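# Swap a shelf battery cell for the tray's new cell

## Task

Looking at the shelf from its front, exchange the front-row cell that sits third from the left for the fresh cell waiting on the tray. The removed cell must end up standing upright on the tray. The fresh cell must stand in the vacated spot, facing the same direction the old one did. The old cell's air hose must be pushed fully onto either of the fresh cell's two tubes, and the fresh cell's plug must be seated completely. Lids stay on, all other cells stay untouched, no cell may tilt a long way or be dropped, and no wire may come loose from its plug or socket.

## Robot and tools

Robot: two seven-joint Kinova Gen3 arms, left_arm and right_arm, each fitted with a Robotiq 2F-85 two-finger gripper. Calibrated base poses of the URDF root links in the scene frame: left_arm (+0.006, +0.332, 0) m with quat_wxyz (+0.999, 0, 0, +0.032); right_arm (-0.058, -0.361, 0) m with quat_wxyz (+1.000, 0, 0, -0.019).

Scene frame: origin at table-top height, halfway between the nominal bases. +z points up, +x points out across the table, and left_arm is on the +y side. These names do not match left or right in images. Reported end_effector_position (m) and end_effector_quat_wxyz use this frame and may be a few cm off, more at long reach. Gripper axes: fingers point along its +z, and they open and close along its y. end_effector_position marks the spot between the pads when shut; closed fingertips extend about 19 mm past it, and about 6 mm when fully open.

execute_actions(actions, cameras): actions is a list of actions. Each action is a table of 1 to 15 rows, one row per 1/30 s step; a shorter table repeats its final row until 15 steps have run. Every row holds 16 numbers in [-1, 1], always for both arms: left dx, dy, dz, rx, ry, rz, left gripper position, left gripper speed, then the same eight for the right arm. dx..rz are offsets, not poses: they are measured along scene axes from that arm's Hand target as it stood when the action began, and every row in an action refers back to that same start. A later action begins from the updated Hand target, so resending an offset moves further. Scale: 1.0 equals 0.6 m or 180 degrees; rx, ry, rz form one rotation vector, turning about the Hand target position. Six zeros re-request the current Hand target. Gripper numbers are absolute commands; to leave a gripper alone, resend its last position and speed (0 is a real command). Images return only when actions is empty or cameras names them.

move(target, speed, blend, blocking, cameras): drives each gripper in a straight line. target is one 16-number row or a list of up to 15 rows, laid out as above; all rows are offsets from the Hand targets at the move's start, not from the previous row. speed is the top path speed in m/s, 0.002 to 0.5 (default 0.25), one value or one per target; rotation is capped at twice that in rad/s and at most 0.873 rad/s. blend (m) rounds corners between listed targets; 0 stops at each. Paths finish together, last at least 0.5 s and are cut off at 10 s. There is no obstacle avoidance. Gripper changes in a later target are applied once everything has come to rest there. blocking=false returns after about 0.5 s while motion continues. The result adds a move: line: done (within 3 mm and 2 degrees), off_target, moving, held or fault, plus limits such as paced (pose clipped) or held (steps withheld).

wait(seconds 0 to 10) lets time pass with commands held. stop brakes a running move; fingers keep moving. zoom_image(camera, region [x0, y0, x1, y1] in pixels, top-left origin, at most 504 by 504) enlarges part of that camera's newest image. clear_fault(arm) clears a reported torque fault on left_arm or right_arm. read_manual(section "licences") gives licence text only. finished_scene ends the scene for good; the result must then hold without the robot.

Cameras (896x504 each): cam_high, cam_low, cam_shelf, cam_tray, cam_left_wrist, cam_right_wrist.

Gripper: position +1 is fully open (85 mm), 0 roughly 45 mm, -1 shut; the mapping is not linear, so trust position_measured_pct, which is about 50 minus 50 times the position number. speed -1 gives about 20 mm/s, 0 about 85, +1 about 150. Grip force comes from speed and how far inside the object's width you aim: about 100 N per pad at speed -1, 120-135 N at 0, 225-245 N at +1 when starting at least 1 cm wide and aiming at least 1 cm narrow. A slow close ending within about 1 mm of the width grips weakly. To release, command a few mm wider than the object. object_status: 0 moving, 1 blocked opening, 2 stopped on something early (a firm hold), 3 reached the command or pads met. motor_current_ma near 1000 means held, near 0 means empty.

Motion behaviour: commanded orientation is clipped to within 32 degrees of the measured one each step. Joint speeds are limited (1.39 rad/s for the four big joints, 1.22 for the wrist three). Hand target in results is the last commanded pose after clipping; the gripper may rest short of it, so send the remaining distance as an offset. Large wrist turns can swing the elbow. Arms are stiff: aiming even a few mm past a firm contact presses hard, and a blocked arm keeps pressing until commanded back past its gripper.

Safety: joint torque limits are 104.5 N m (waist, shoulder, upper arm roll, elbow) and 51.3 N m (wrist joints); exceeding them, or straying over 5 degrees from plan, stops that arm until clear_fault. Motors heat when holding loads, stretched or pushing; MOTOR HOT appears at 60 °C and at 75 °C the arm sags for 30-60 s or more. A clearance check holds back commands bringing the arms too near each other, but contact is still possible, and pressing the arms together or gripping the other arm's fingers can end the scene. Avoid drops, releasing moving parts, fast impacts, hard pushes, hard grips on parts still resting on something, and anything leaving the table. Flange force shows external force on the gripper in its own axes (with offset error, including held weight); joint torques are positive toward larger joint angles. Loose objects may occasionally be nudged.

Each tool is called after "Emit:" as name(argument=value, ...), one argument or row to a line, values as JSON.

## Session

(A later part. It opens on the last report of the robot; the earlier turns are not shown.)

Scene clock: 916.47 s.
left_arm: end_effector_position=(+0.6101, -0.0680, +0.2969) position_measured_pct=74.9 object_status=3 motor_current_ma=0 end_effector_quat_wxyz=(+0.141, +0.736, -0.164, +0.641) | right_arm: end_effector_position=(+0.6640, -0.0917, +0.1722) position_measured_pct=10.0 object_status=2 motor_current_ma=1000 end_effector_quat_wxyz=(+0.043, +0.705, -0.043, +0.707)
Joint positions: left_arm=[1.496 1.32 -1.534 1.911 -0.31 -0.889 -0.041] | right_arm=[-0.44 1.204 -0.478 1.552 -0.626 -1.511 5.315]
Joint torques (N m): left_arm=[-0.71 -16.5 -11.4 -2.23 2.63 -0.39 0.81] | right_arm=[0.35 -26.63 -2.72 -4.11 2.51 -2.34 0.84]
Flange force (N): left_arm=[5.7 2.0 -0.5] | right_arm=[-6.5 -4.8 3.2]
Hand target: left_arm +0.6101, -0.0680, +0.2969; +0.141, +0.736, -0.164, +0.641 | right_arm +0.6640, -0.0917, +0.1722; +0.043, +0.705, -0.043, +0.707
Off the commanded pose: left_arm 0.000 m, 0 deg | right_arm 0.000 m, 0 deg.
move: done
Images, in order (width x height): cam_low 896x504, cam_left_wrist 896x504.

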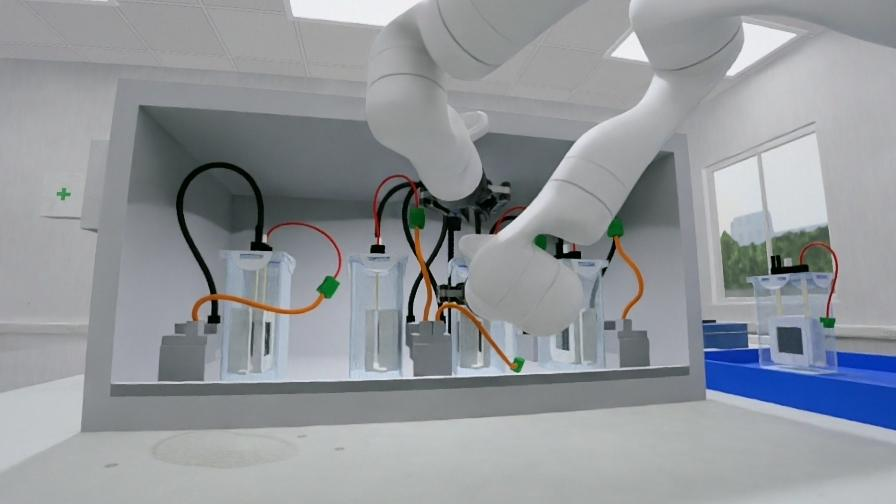

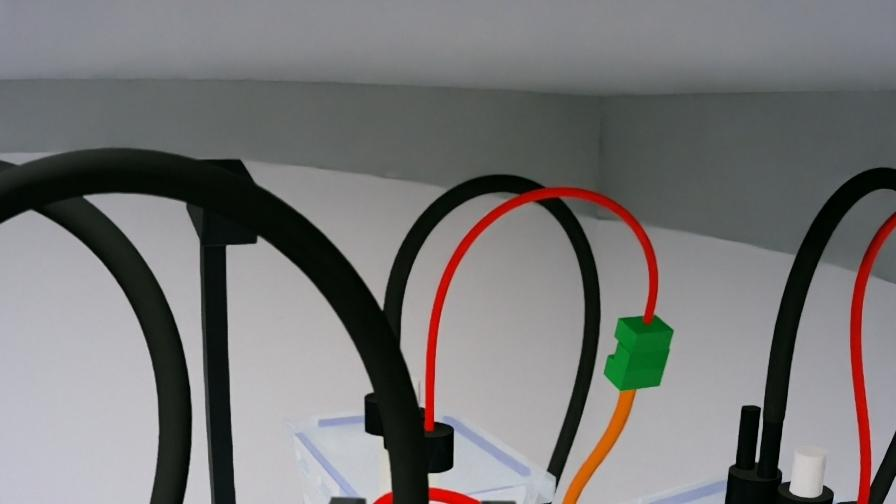

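Emit:
move(
  target=[0.077,-0.0303,-0.0117,0,0,0,-0.5,-0.5, 0,0,0,0,0,0,0.5,-1],
  speed=0.04,
  cameras=["cam_left_wrist","cam_low","cam_shelf"],
)

Emit:
zoom_image(
  camera="cam_shelf",
  region=[380, 120, 560, 300],
)

Emit:
zoom_image(
  camera="cam_low",
  region=[380, 140, 560, 280],
)

Scene clock: 926.13 s.
left_arm: end_effector_position=(+0.6563, -0.0862, +0.2899) position_measured_pct=74.9 object_status=3 motor_current_ma=0 end_effector_quat_wxyz=(+0.141, +0.736, -0.164, +0.641) | right_arm: end_effector_position=(+0.6640, -0.0917, +0.1722) position_measured_pct=10.0 object_status=2 motor_current_ma=1000 end_effector_quat_wxyz=(+0.043, +0.705, -0.043, +0.707)
Joint positions: left_arm=[1.407 1.348 -1.505 1.747 -0.303 -0.816 -0.014] | right_arm=[-0.44 1.204 -0.478 1.552 -0.626 -1.511 5.315]
Joint torques (N m): left_arm=[-0.57 -18.06 -11.67 -2.14 2.54 -0.26 0.8] | right_arm=[0.31 -26.61 -2.72 -4.09 2.49 -2.35 0.82]
Flange force (N): left_arm=[6.0 1.5 -0.6] | right_arm=[-6.5 -4.8 3.3]
Hand target: left_arm +0.6563, -0.0862, +0.2899; +0.141, +0.736, -0.164, +0.641 | right_arm +0.6640, -0.0917, +0.1722; +0.043, +0.705, -0.043, +0.707
Off the commanded pose: left_arm 0.000 m, 0 deg | right_arm 0.000 m, 0 deg.
move: done
Images, in order (width x height): cam_low 896x504, cam_shelf 896x504, cam_left_wrist 896x504.

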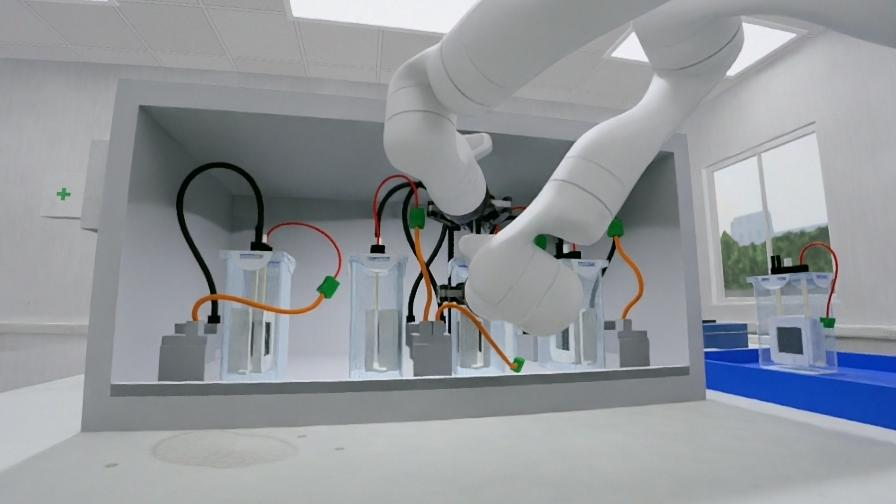

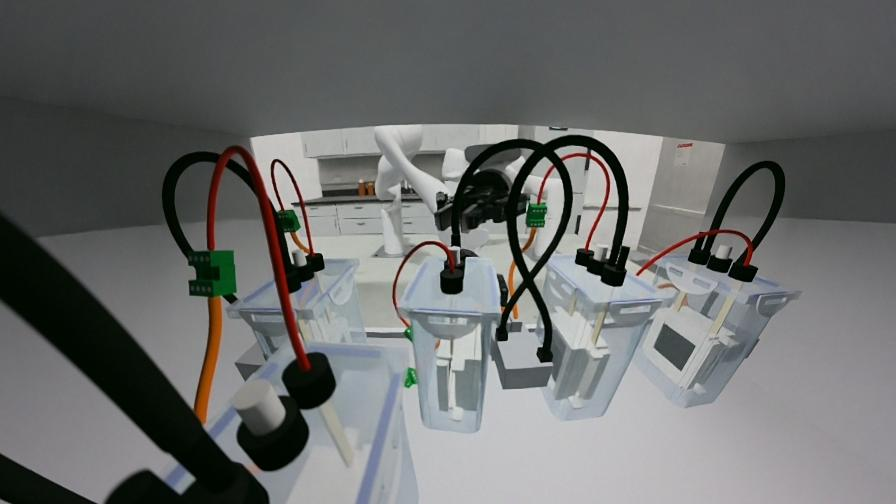

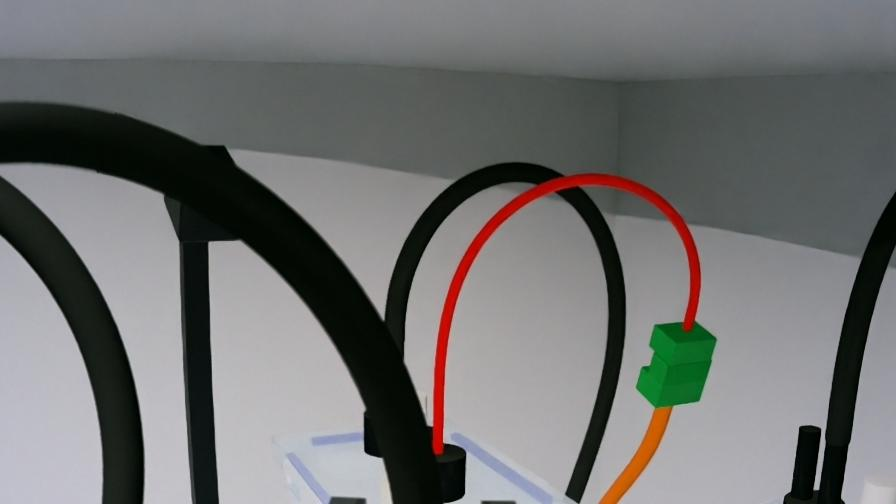

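Scaled by 2.800.

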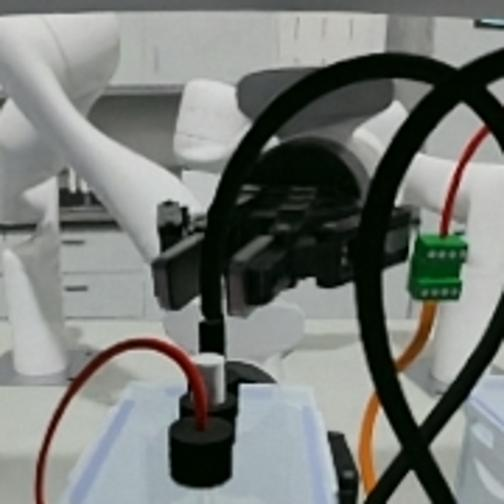

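Scaled by 2.800.

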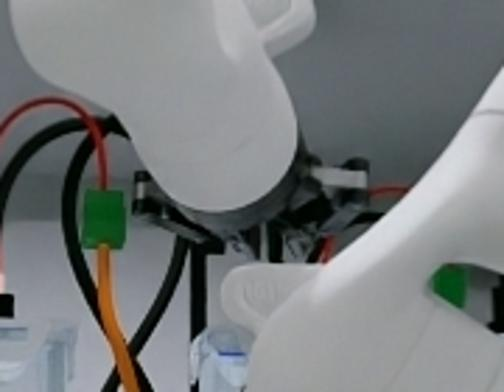

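Emit:
move(
  target=[0,0,0,0,0,0,-0.97,-1, 0,0,0,0,0,0,0.5,-1],
  cameras=["cam_shelf"],
)

Emit:
zoom_image(
  camera="cam_shelf",
  region=[380, 120, 560, 300],
)

Scene clock: 932.57 s.
left_arm: end_effector_position=(+0.6563, -0.0862, +0.2899) position_measured_pct=91.8 object_status=0 motor_current_ma=1000 end_effector_quat_wxyz=(+0.141, +0.736, -0.164, +0.641) | right_arm: end_effector_position=(+0.6640, -0.0917, +0.1722) position_measured_pct=10.0 object_status=2 motor_current_ma=1000 end_effector_quat_wxyz=(+0.043, +0.705, -0.043, +0.707)
Joint positions: left_arm=[1.407 1.348 -1.505 1.747 -0.303 -0.816 -0.014] | right_arm=[-0.44 1.204 -0.478 1.552 -0.626 -1.511 5.315]
Joint torques (N m): left_arm=[-1.56 -17.75 -11.54 -1.61 2.39 0.09 0.84] | right_arm=[0.45 -26.54 -2.66 -3.74 2.29 -2.53 0.8]
Flange force (N): left_arm=[6.4 2.8 -1.3] | right_arm=[-6.6 -5.8 4.8]
Hand target: left_arm +0.6563, -0.0862, +0.2899; +0.141, +0.736, -0.164, +0.641 | right_arm +0.6640, -0.0917, +0.1722; +0.043, +0.705, -0.043, +0.707
Off the commanded pose: left_arm 0.000 m, 0 deg | right_arm 0.000 m, 0 deg.
move: done
Images, in order (width x height): cam_shelf 896x504.

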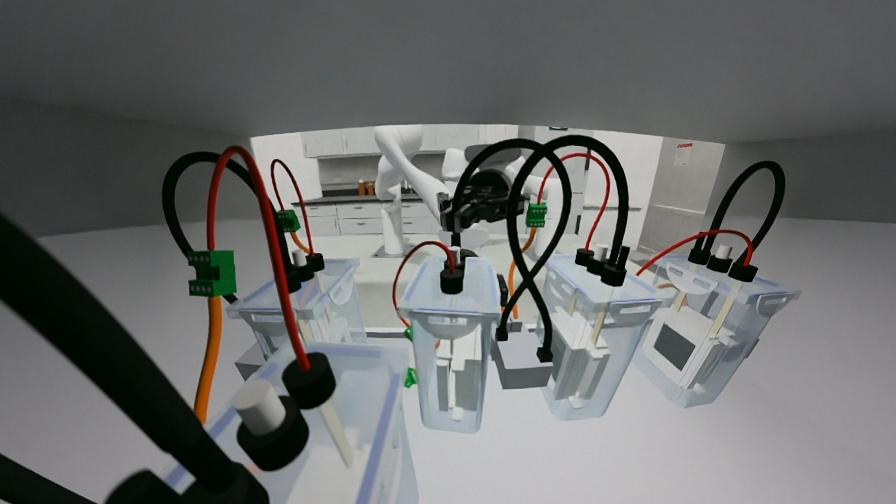

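Scaled by 2.800.

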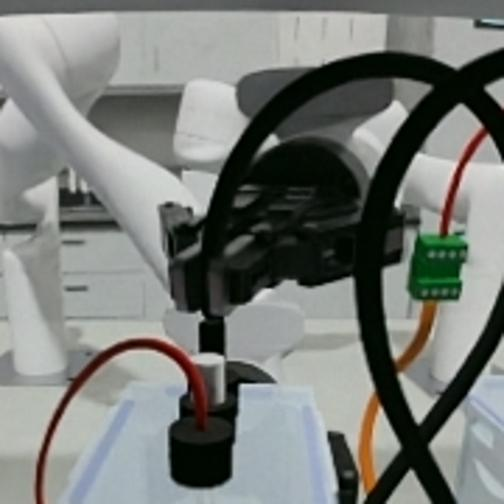

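Emit:
move(
  target=[0,0,0.042,0,0,0,-0.97,-1, 0,0,0,0,0,0,0.5,-1],
  speed=0.03,
  cameras=["cam_shelf","cam_right_wrist"],
)

Emit:
zoom_image(
  camera="cam_shelf",
  region=[380, 120, 560, 300],
)

Scene clock: 938.53 s.
left_arm: end_effector_position=(+0.6563, -0.0862, +0.3150) position_measured_pct=91.8 object_status=2 motor_current_ma=1000 end_effector_quat_wxyz=(+0.141, +0.736, -0.164, +0.641) | right_arm: end_effector_position=(+0.6640, -0.0917, +0.1722) position_measured_pct=10.0 object_status=2 motor_current_ma=1000 end_effector_quat_wxyz=(+0.043, +0.705, -0.043, +0.707)
Joint positions: left_arm=[1.41 1.292 -1.517 1.735 -0.368 -0.799 -0.003] | right_arm=[-0.44 1.204 -0.478 1.552 -0.626 -1.511 5.315]
Joint torques (N m): left_arm=[-0.69 -17.84 -11.55 -2.78 2.46 -0.21 0.79] | right_arm=[0.49 -26.62 -2.62 -4.06 2.42 -2.42 0.87]
Flange force (N): left_arm=[6.1 1.5 -1.1] | right_arm=[-6.6 -5.1 3.4]
Hand target: left_arm +0.6563, -0.0862, +0.3151; +0.141, +0.736, -0.164, +0.641 | right_arm +0.6640, -0.0917, +0.1722; +0.043, +0.705, -0.043, +0.707
Off the commanded pose: left_arm 0.000 m, 0 deg | right_arm 0.000 m, 0 deg.
move: done
Images, in order (width x height): cam_shelf 896x504, cam_right_wrist 896x504.

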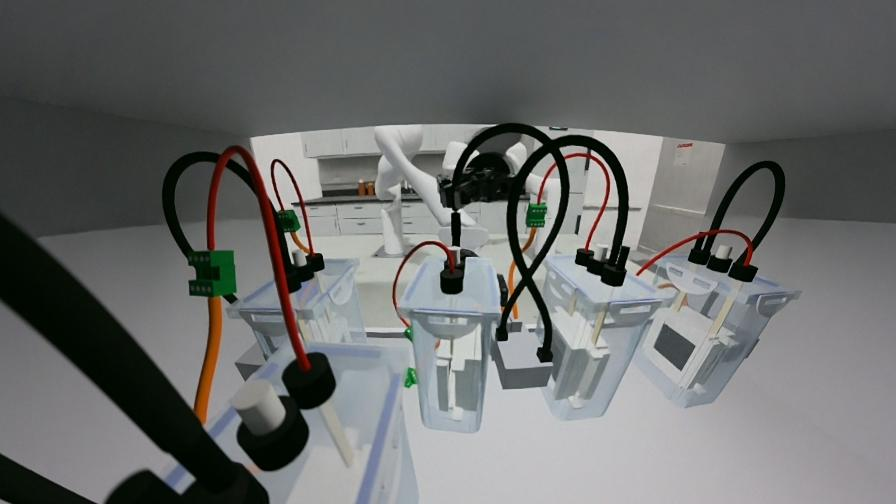

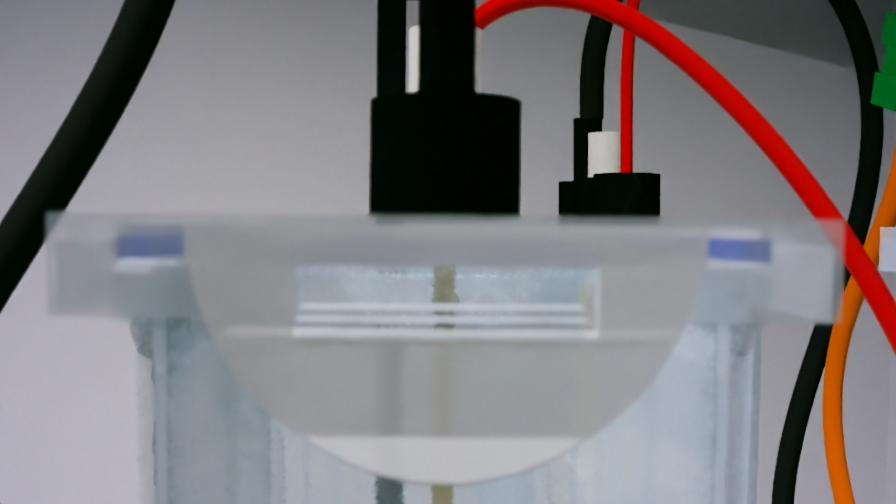

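Scaled by 2.800.

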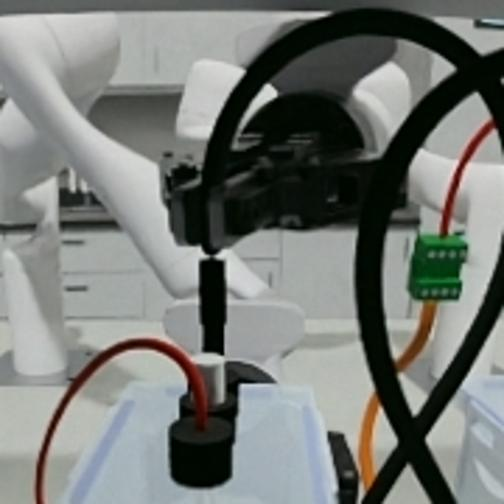

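Emit:
move(
  target=[
    [0,0,0.015,0,0,0,-0.97,-1, 0,0,0,0,0,0,0.5,-1],
    [-0.03,0.05,0.01,0,0,0,-0.97,-1, 0,0,0,0,0,0,0.5,-1],
  ],
  speed=0.05,
  cameras=["cam_shelf","cam_right_wrist","cam_low"],
)

Emit:
zoom_image(
  camera="cam_shelf",
  region=[380, 100, 600, 300],
)

Scene clock: 959.07 s.
left_arm: end_effector_position=(+0.6383, -0.0562, +0.3211) position_measured_pct=91.8 object_status=2 motor_current_ma=1000 end_effector_quat_wxyz=(+0.141, +0.736, -0.164, +0.641) | right_arm: end_effector_position=(+0.6640, -0.0917, +0.1722) position_measured_pct=10.0 object_status=2 motor_current_ma=1000 end_effector_quat_wxyz=(+0.043, +0.705, -0.043, +0.707)
Joint positions: left_arm=[1.422 1.269 -1.543 1.846 -0.377 -0.897 -0.03] | right_arm=[-0.44 1.204 -0.478 1.552 -0.626 -1.511 5.315]
Joint torques (N m): left_arm=[-0.69 -16.98 -11.33 -2.97 2.69 -0.25 0.79] | right_arm=[0.39 -26.64 -2.66 -4.06 2.46 -2.35 0.85]
Flange force (N): left_arm=[5.3 1.3 -1.3] | right_arm=[-6.6 -4.9 3.3]
Hand target: left_arm +0.6383, -0.0562, +0.3210; +0.141, +0.736, -0.164, +0.641 | right_arm +0.6640, -0.0917, +0.1722; +0.043, +0.705, -0.043, +0.707
Off the commanded pose: left_arm 0.000 m, 0 deg | right_arm 0.000 m, 0 deg.
TORQUE WARNING: the torque sensor of joint 2 (shoulder) of the left arm reached its warning level (56.7 N m). A warning alone does not stop the arm.
move: done
Images, in order (width x height): cam_low 896x504, cam_shelf 896x504, cam_right_wrist 896x504.

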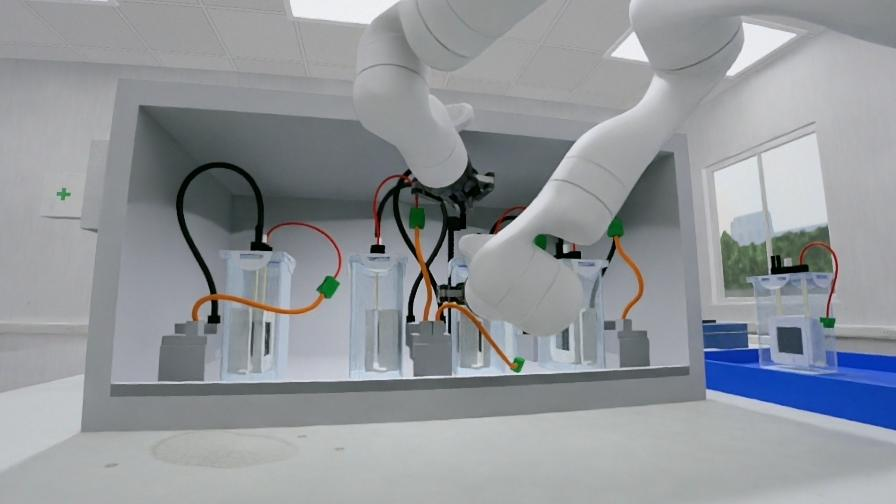

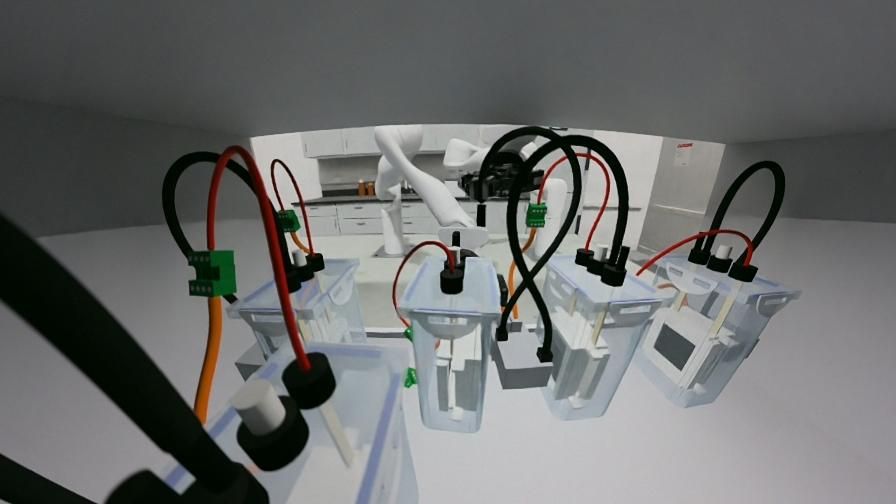

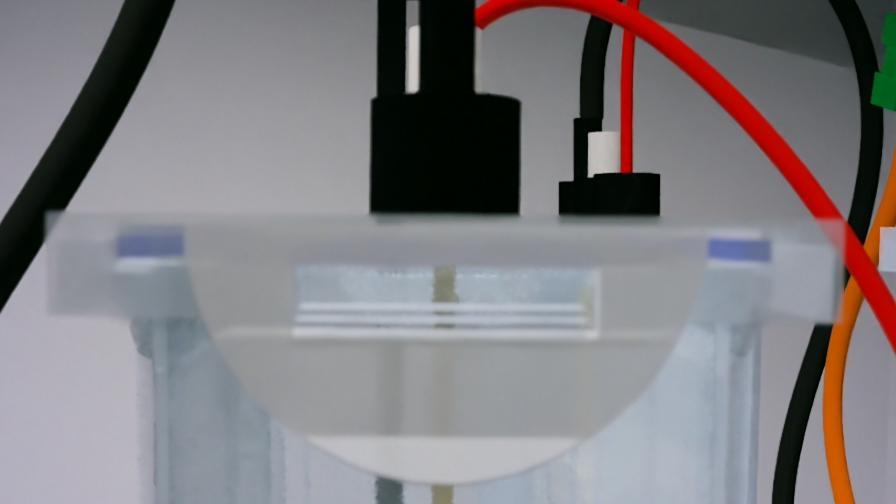

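Scaled by 2.291.

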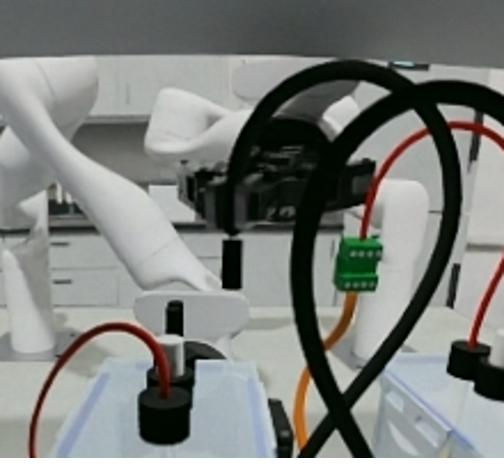

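Emit:
move(
  target=[
    [-0.03,0.02,-0.01,0,0,0,-0.97,-1, 0,0,0,0,0,0,0.5,-1],
    [-0.03,0.02,-0.01,0,0,0,-0.5,-0.8, 0,0,0,0,0,0,0.5,-1],
  ],
  speed=0.05,
  cameras=["cam_shelf","cam_low"],
)

Emit:
zoom_image(
  camera="cam_shelf",
  region=[380, 100, 600, 300],
)

Scene clock: 972.90 s.
left_arm: end_effector_position=(+0.6203, -0.0442, +0.3150) position_measured_pct=74.9 object_status=0 motor_current_ma=0 end_effector_quat_wxyz=(+0.141, +0.736, -0.164, +0.641) | right_arm: end_effector_position=(+0.6640, -0.0917, +0.1722) position_measured_pct=10.0 object_status=2 motor_current_ma=1000 end_effector_quat_wxyz=(+0.043, +0.705, -0.043, +0.707)
Joint positions: left_arm=[1.447 1.274 -1.551 1.924 -0.359 -0.948 -0.051] | right_arm=[-0.44 1.204 -0.478 1.552 -0.626 -1.511 5.315]
Joint torques (N m): left_arm=[-0.64 -16.21 -11.17 -2.76 2.75 -0.37 0.83] | right_arm=[0.38 -26.64 -2.7 -4.12 2.47 -2.36 0.85]
Flange force (N): left_arm=[5.6 1.4 -0.9] | right_arm=[-6.6 -4.8 3.2]
Hand target: left_arm +0.6203, -0.0442, +0.3150; +0.141, +0.736, -0.164, +0.641 | right_arm +0.6640, -0.0917, +0.1722; +0.043, +0.705, -0.043, +0.707
Off the commanded pose: left_arm 0.000 m, 0 deg | right_arm 0.000 m, 0 deg.
move: done
Images, in order (width x height): cam_low 896x504, cam_shelf 896x504.

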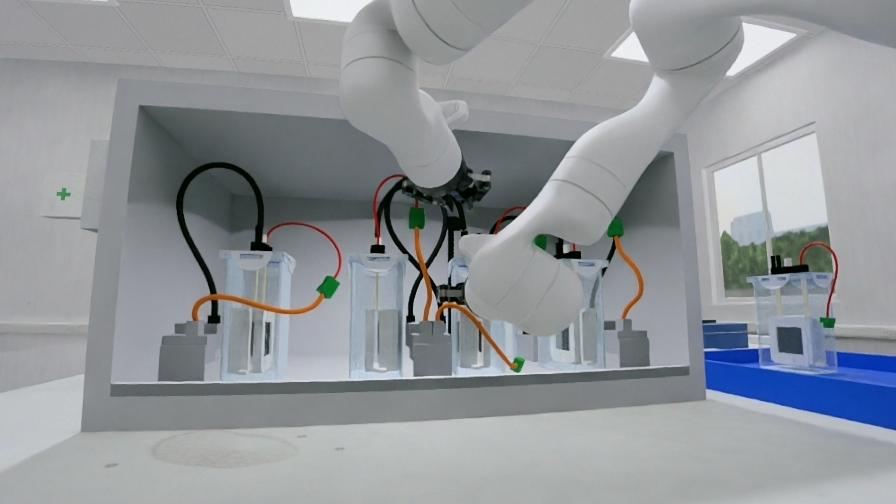

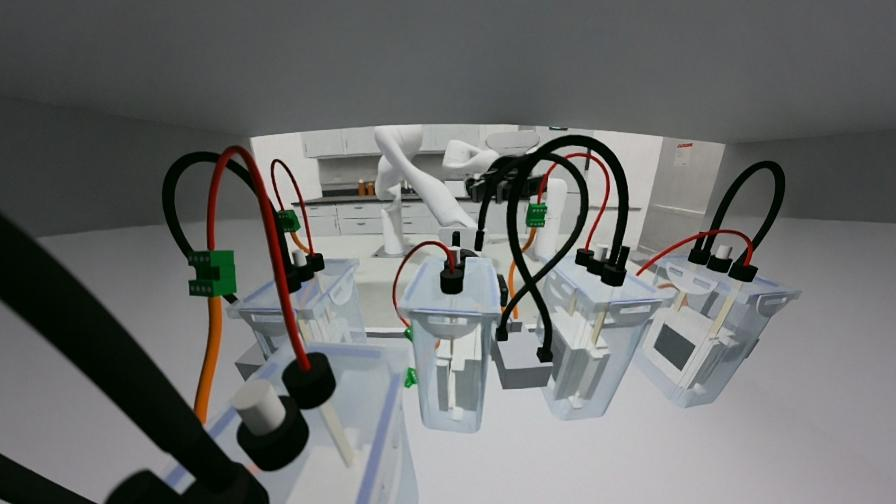

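Scaled by 2.291.

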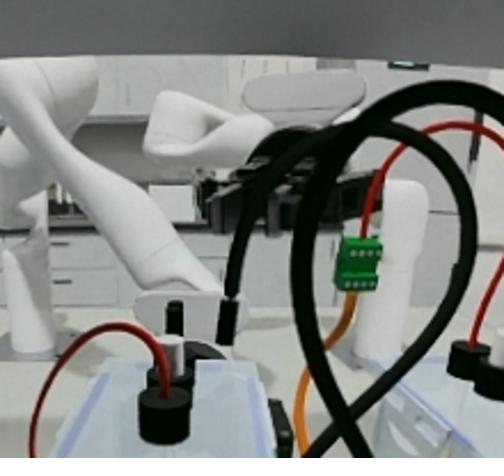

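Emit:
move(
  target=[
    [-0.133,0.067,0.0,0,0,0,-0.5,-0.8, 0,0,0,0,0,0,0.5,-1],
    [-0.367,0.35,0.02,0.04,0.08,-0.05,-0.5,-0.8, 0,0,0,0,0,0,0.5,-1],
    [-0.367,0.35,0.02,0.04,0.08,-0.05,-0.5,-0.8, 0,0,0.03,0,0,0,0.5,-1],
  ],
  speed=[0.1,0.2,0.04],
  blend=[0.02,0,0],
  cameras=["cam_low","cam_shelf","cam_right_wrist","cam_high"],
)

Scene clock: 1005.03 s.
left_arm: end_effector_position=(+0.4001, +0.1658, +0.3270) position_measured_pct=74.9 object_status=3 motor_current_ma=0 end_effector_quat_wxyz=(+0.164, +0.803, -0.242, +0.519) | right_arm: end_effector_position=(+0.6640, -0.0917, +0.1901) position_measured_pct=10.0 object_status=2 motor_current_ma=1000 end_effector_quat_wxyz=(+0.043, +0.705, -0.043, +0.707)
Joint positions: left_arm=[1.4 0.636 -2.024 2.542 -1.354 -1.514 -0.561] | right_arm=[-0.435 1.167 -0.486 1.566 -0.64 -1.498 5.333]
Joint torques (N m): left_arm=[-0.63 -6.52 -4.92 -6.15 2.67 -1.75 0.83] | right_arm=[2.21 -39.88 -1.75 -10.39 5.09 -7.38 0.42]
Flange force (N): left_arm=[-4.8 -6.4 -1.2] | right_arm=[-23.2 -7.6 3.3]
Hand target: left_arm +0.4001, +0.1658, +0.3270; +0.164, +0.803, -0.242, +0.519 | right_arm +0.6640, -0.0917, +0.1902; +0.043, +0.705, -0.043, +0.707
Off the commanded pose: left_arm 0.000 m, 0 deg | right_arm 0.000 m, 0 deg.
move: done
Images, in order (width x height): cam_high 896x504, cam_low 896x504, cam_shelf 896x504, cam_right_wrist 896x504.

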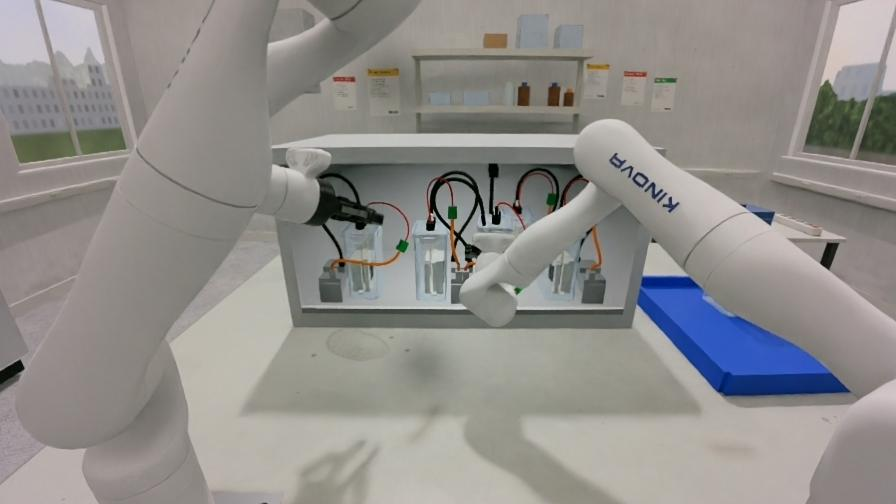

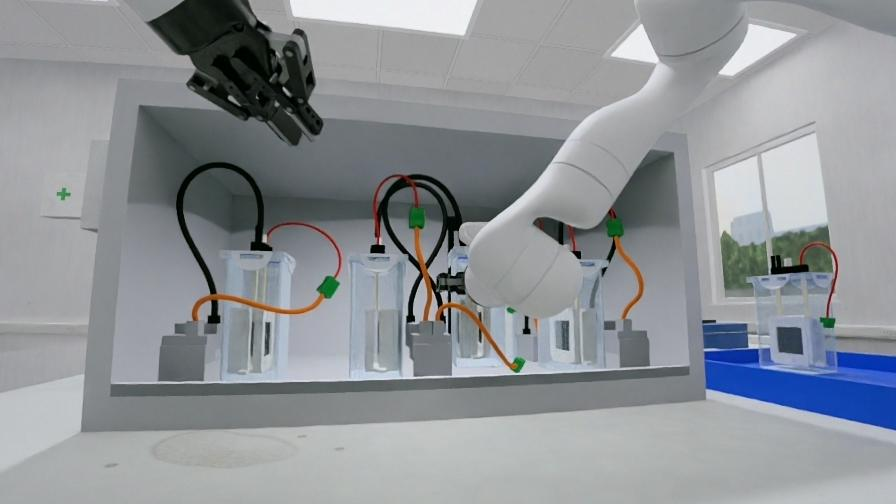

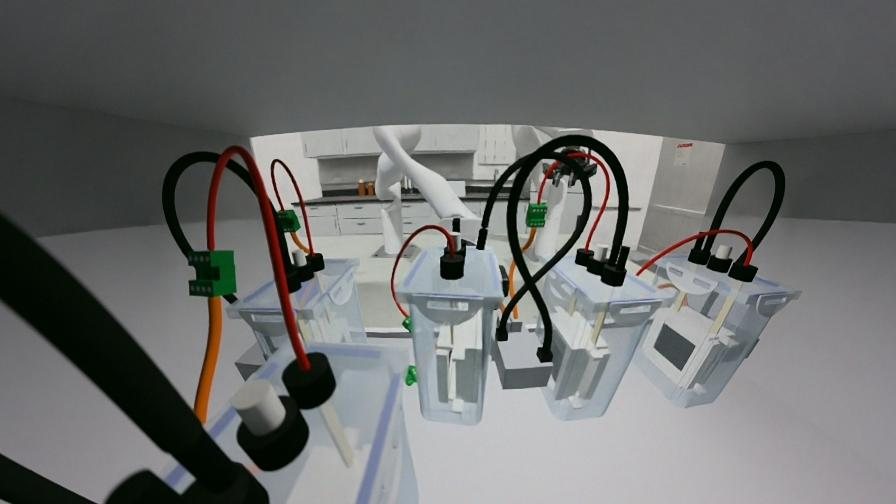

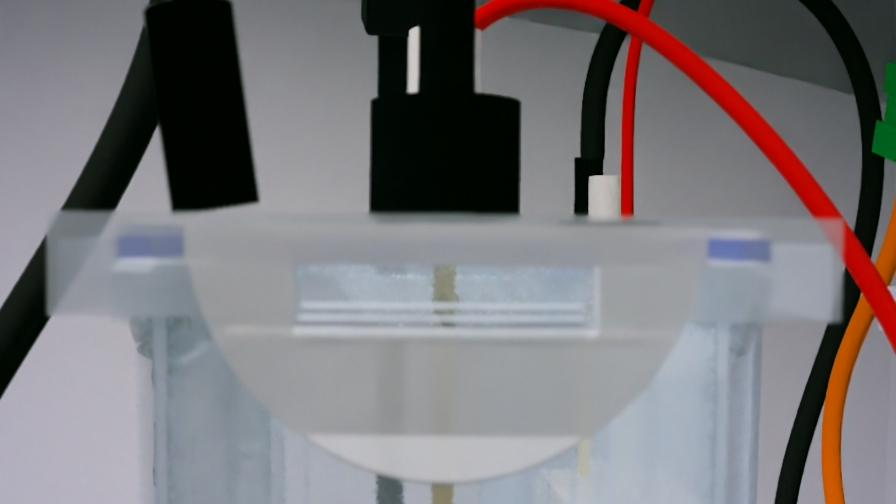

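Emit:
move(
  target=[0,0,0,0,0,0,-0.5,-0.8, -0.423,0,0.017,0,0,0,0.5,-1],
  speed=0.1,
  cameras=["cam_low","cam_shelf","cam_right_wrist","cam_high","cam_left_wrist"],
)

Scene clock: 1027.20 s.
left_arm: end_effector_position=(+0.4001, +0.1658, +0.3270) position_measured_pct=74.9 object_status=3 motor_current_ma=0 end_effector_quat_wxyz=(+0.164, +0.803, -0.242, +0.519) | right_arm: end_effector_position=(+0.4102, -0.0917, +0.2004) position_measured_pct=10.0 object_status=2 motor_current_ma=1000 end_effector_quat_wxyz=(+0.043, +0.705, -0.043, +0.707)
Joint positions: left_arm=[1.4 0.636 -2.024 2.542 -1.354 -1.514 -0.561] | right_arm=[-0.725 1.113 -0.649 2.154 -1.074 -2.1 4.951]
Joint torques (N m): left_arm=[-0.64 -6.53 -4.91 -6.13 2.65 -1.76 0.85] | right_arm=[2.07 -29.87 -0.47 -1.51 1.82 -8.63 0.17]
Flange force (N): left_arm=[-4.8 -6.4 -1.2] | right_arm=[-24.9 -5.7 -3.3]
Hand target: left_arm +0.4001, +0.1658, +0.3270; +0.164, +0.803, -0.242, +0.519 | right_arm +0.4102, -0.0917, +0.2004; +0.043, +0.705, -0.043, +0.707
Off the commanded pose: left_arm 0.000 m, 0 deg | right_arm 0.000 m, 0 deg.
joint sent to its limit (right arm) — joint 6 (wrist pitch), lower limit. The joint targets still meet the commanded pose.
move: done
Images, in order (width x height): cam_high 896x504, cam_low 896x504, cam_shelf 896x504, cam_left_wrist 896x504, cam_right_wrist 896x504.

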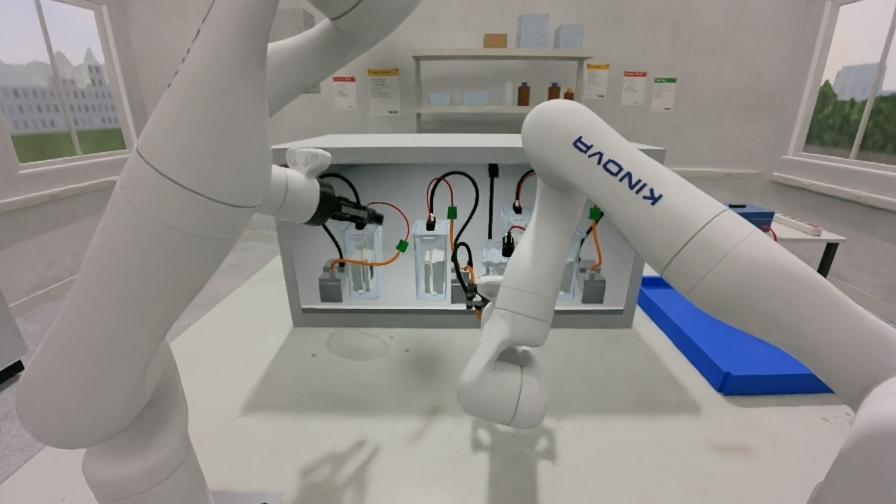

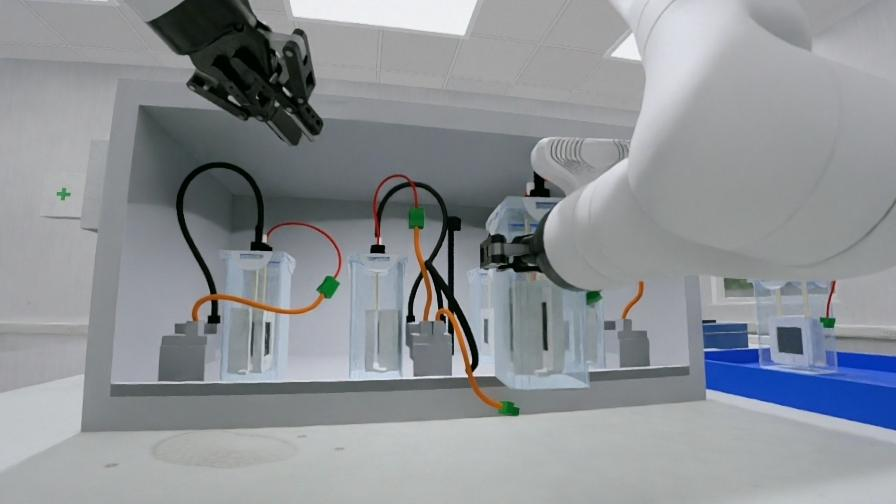

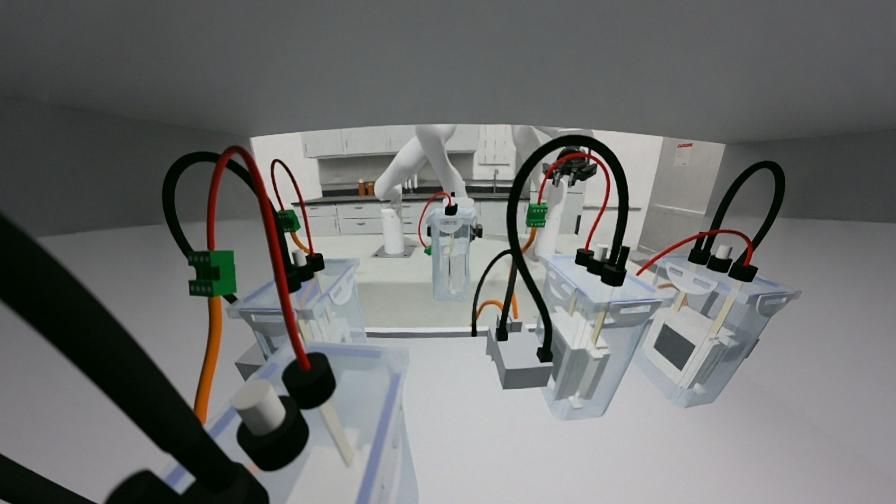

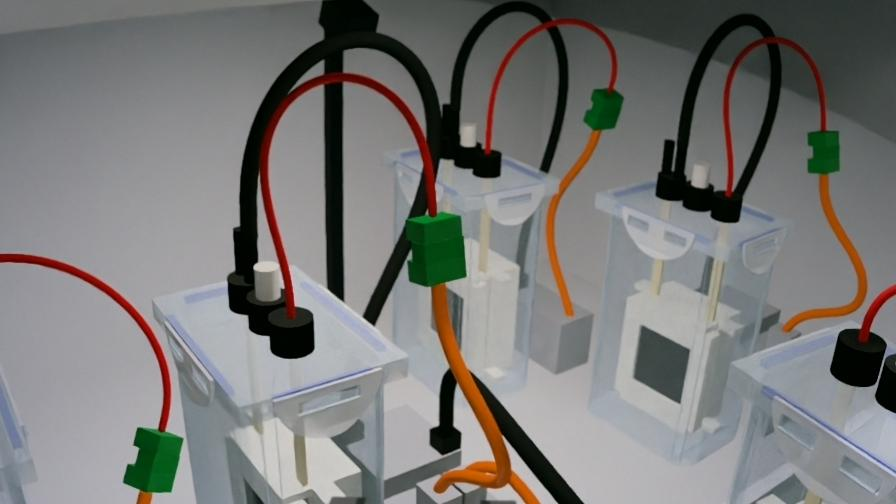

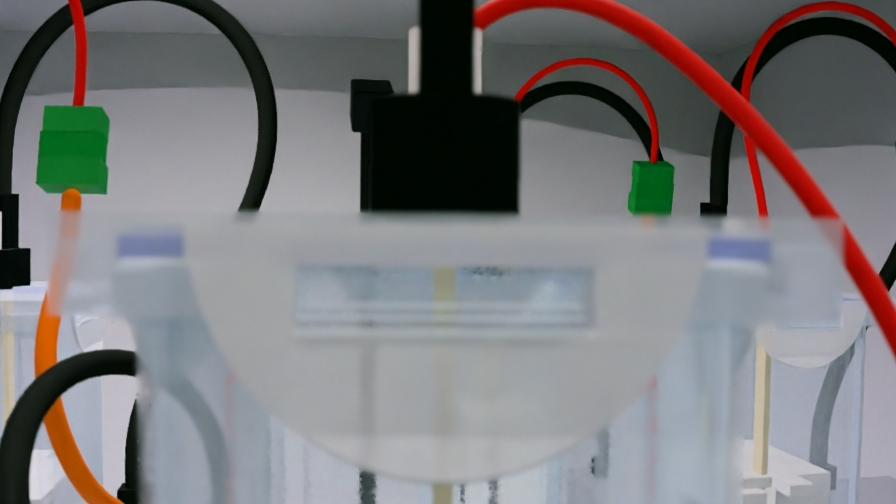

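Emit:
move(
  target=[
    [0,0,0,0,0,0,-0.5,-0.8, 0.05,-0.43,0.066,0,0,0.02,0.5,-1],
    [0,0,0,0,0,0,-0.5,-0.8, 0.083,-0.839,0.05,0,0,0.039,0.5,-1],
    [0,0,0,0,0,0,-0.5,-0.8, 0.383,-0.839,-0.042,0,0,0.039,0.5,-1],
  ],
  speed=0.16,
  blend=[0.06,0.06,0],
  cameras=["cam_low","cam_tray","cam_right_wrist","cam_high","cam_shelf"],
)

Scene clock: 1047.83 s.
left_arm: end_effector_position=(+0.4001, +0.1658, +0.3270) position_measured_pct=74.9 object_status=3 motor_current_ma=0 end_effector_quat_wxyz=(+0.164, +0.803, -0.242, +0.519) | right_arm: end_effector_position=(+0.6400, -0.5951, +0.1752) position_measured_pct=10.0 object_status=2 motor_current_ma=1000 end_effector_quat_wxyz=(-0.001, +0.706, +0.001, +0.708)
Joint positions: left_arm=[1.4 0.636 -2.024 2.542 -1.354 -1.514 -0.561] | right_arm=[-0.027 1.292 0.753 1.818 0.198 -1.622 3.987]
Joint torques (N m): left_arm=[-0.63 -6.52 -4.9 -6.13 2.64 -1.76 0.83] | right_arm=[2.23 -36.48 9.47 -6.23 -5.6 -6.71 0.38]
Motor temperatures (°C): left_arm=[34 32 28 24 29 38 43] | right_arm=[25 36 28 31 33 34 35]
Flange force (N): left_arm=[-4.7 -6.4 -1.2] | right_arm=[-22.0 -0.5 6.3]
Hand target: left_arm +0.4001, +0.1658, +0.3270; +0.164, +0.803, -0.242, +0.519 | right_arm +0.6400, -0.5951, +0.1752; -0.001, +0.706, +0.001, +0.708
Off the commanded pose: left_arm 0.000 m, 0 deg | right_arm 0.000 m, 0 deg.
move: done
Images, in order (width x height): cam_high 896x504, cam_low 896x504, cam_shelf 896x504, cam_tray 896x504, cam_right_wrist 896x504.

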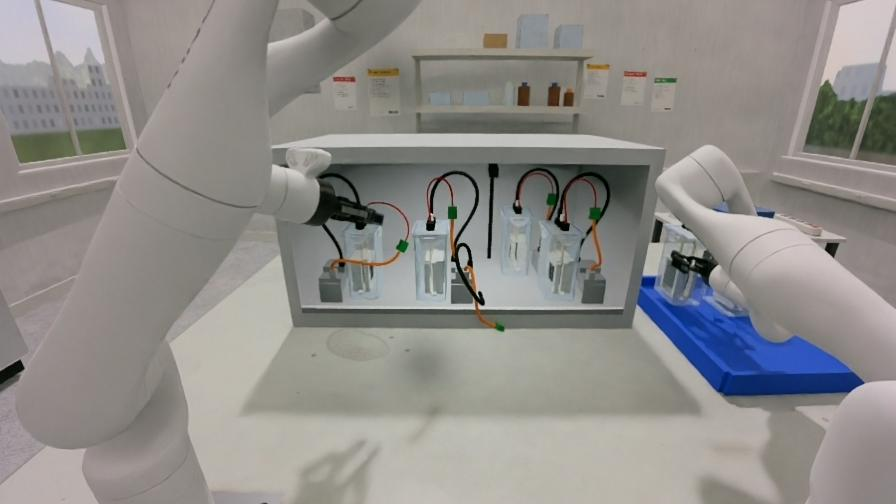

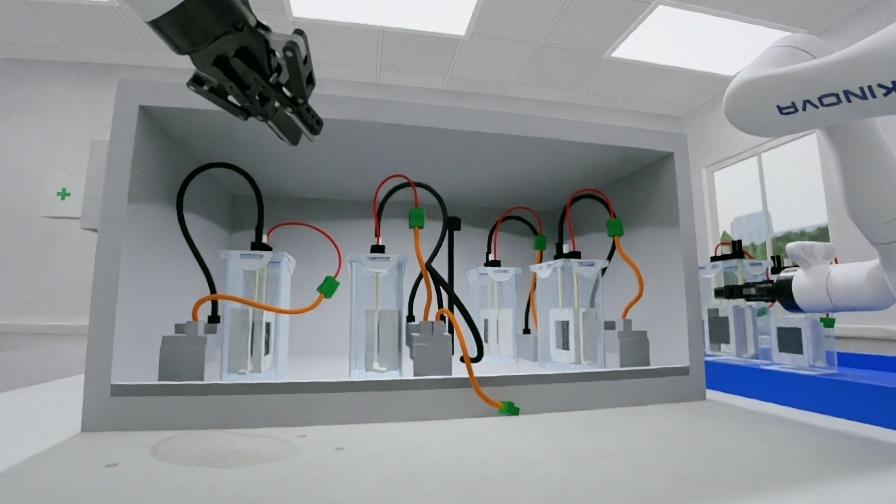

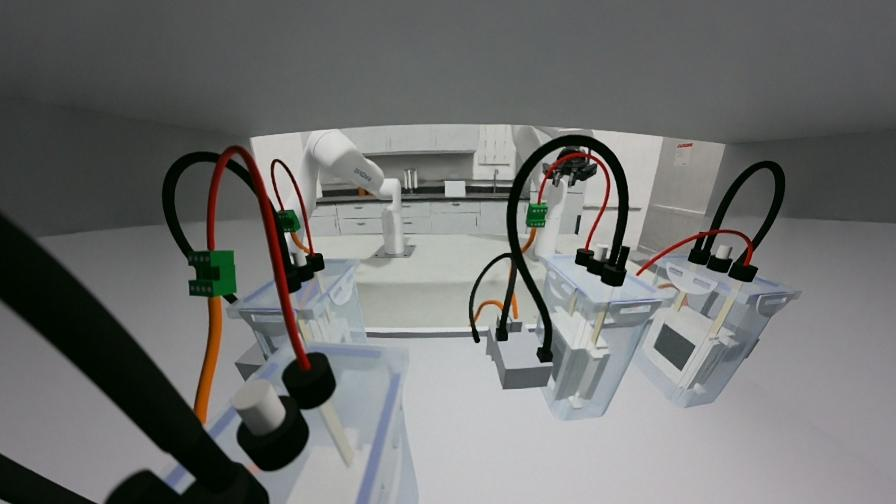

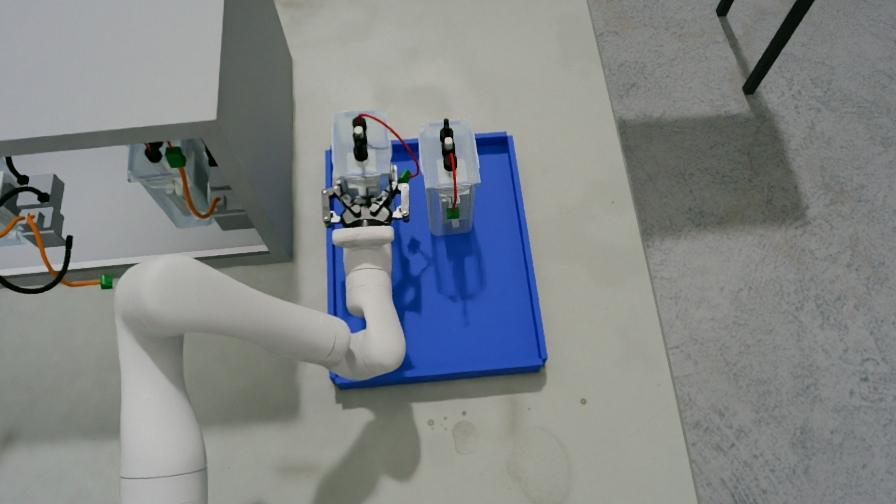

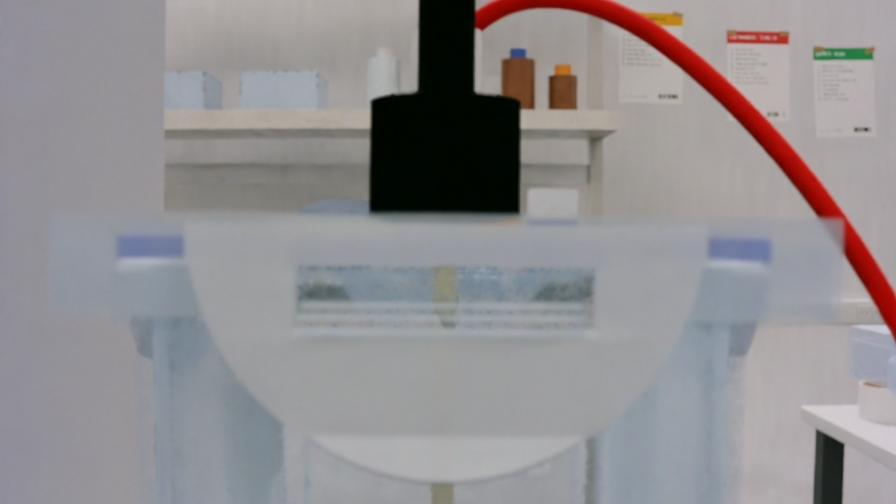

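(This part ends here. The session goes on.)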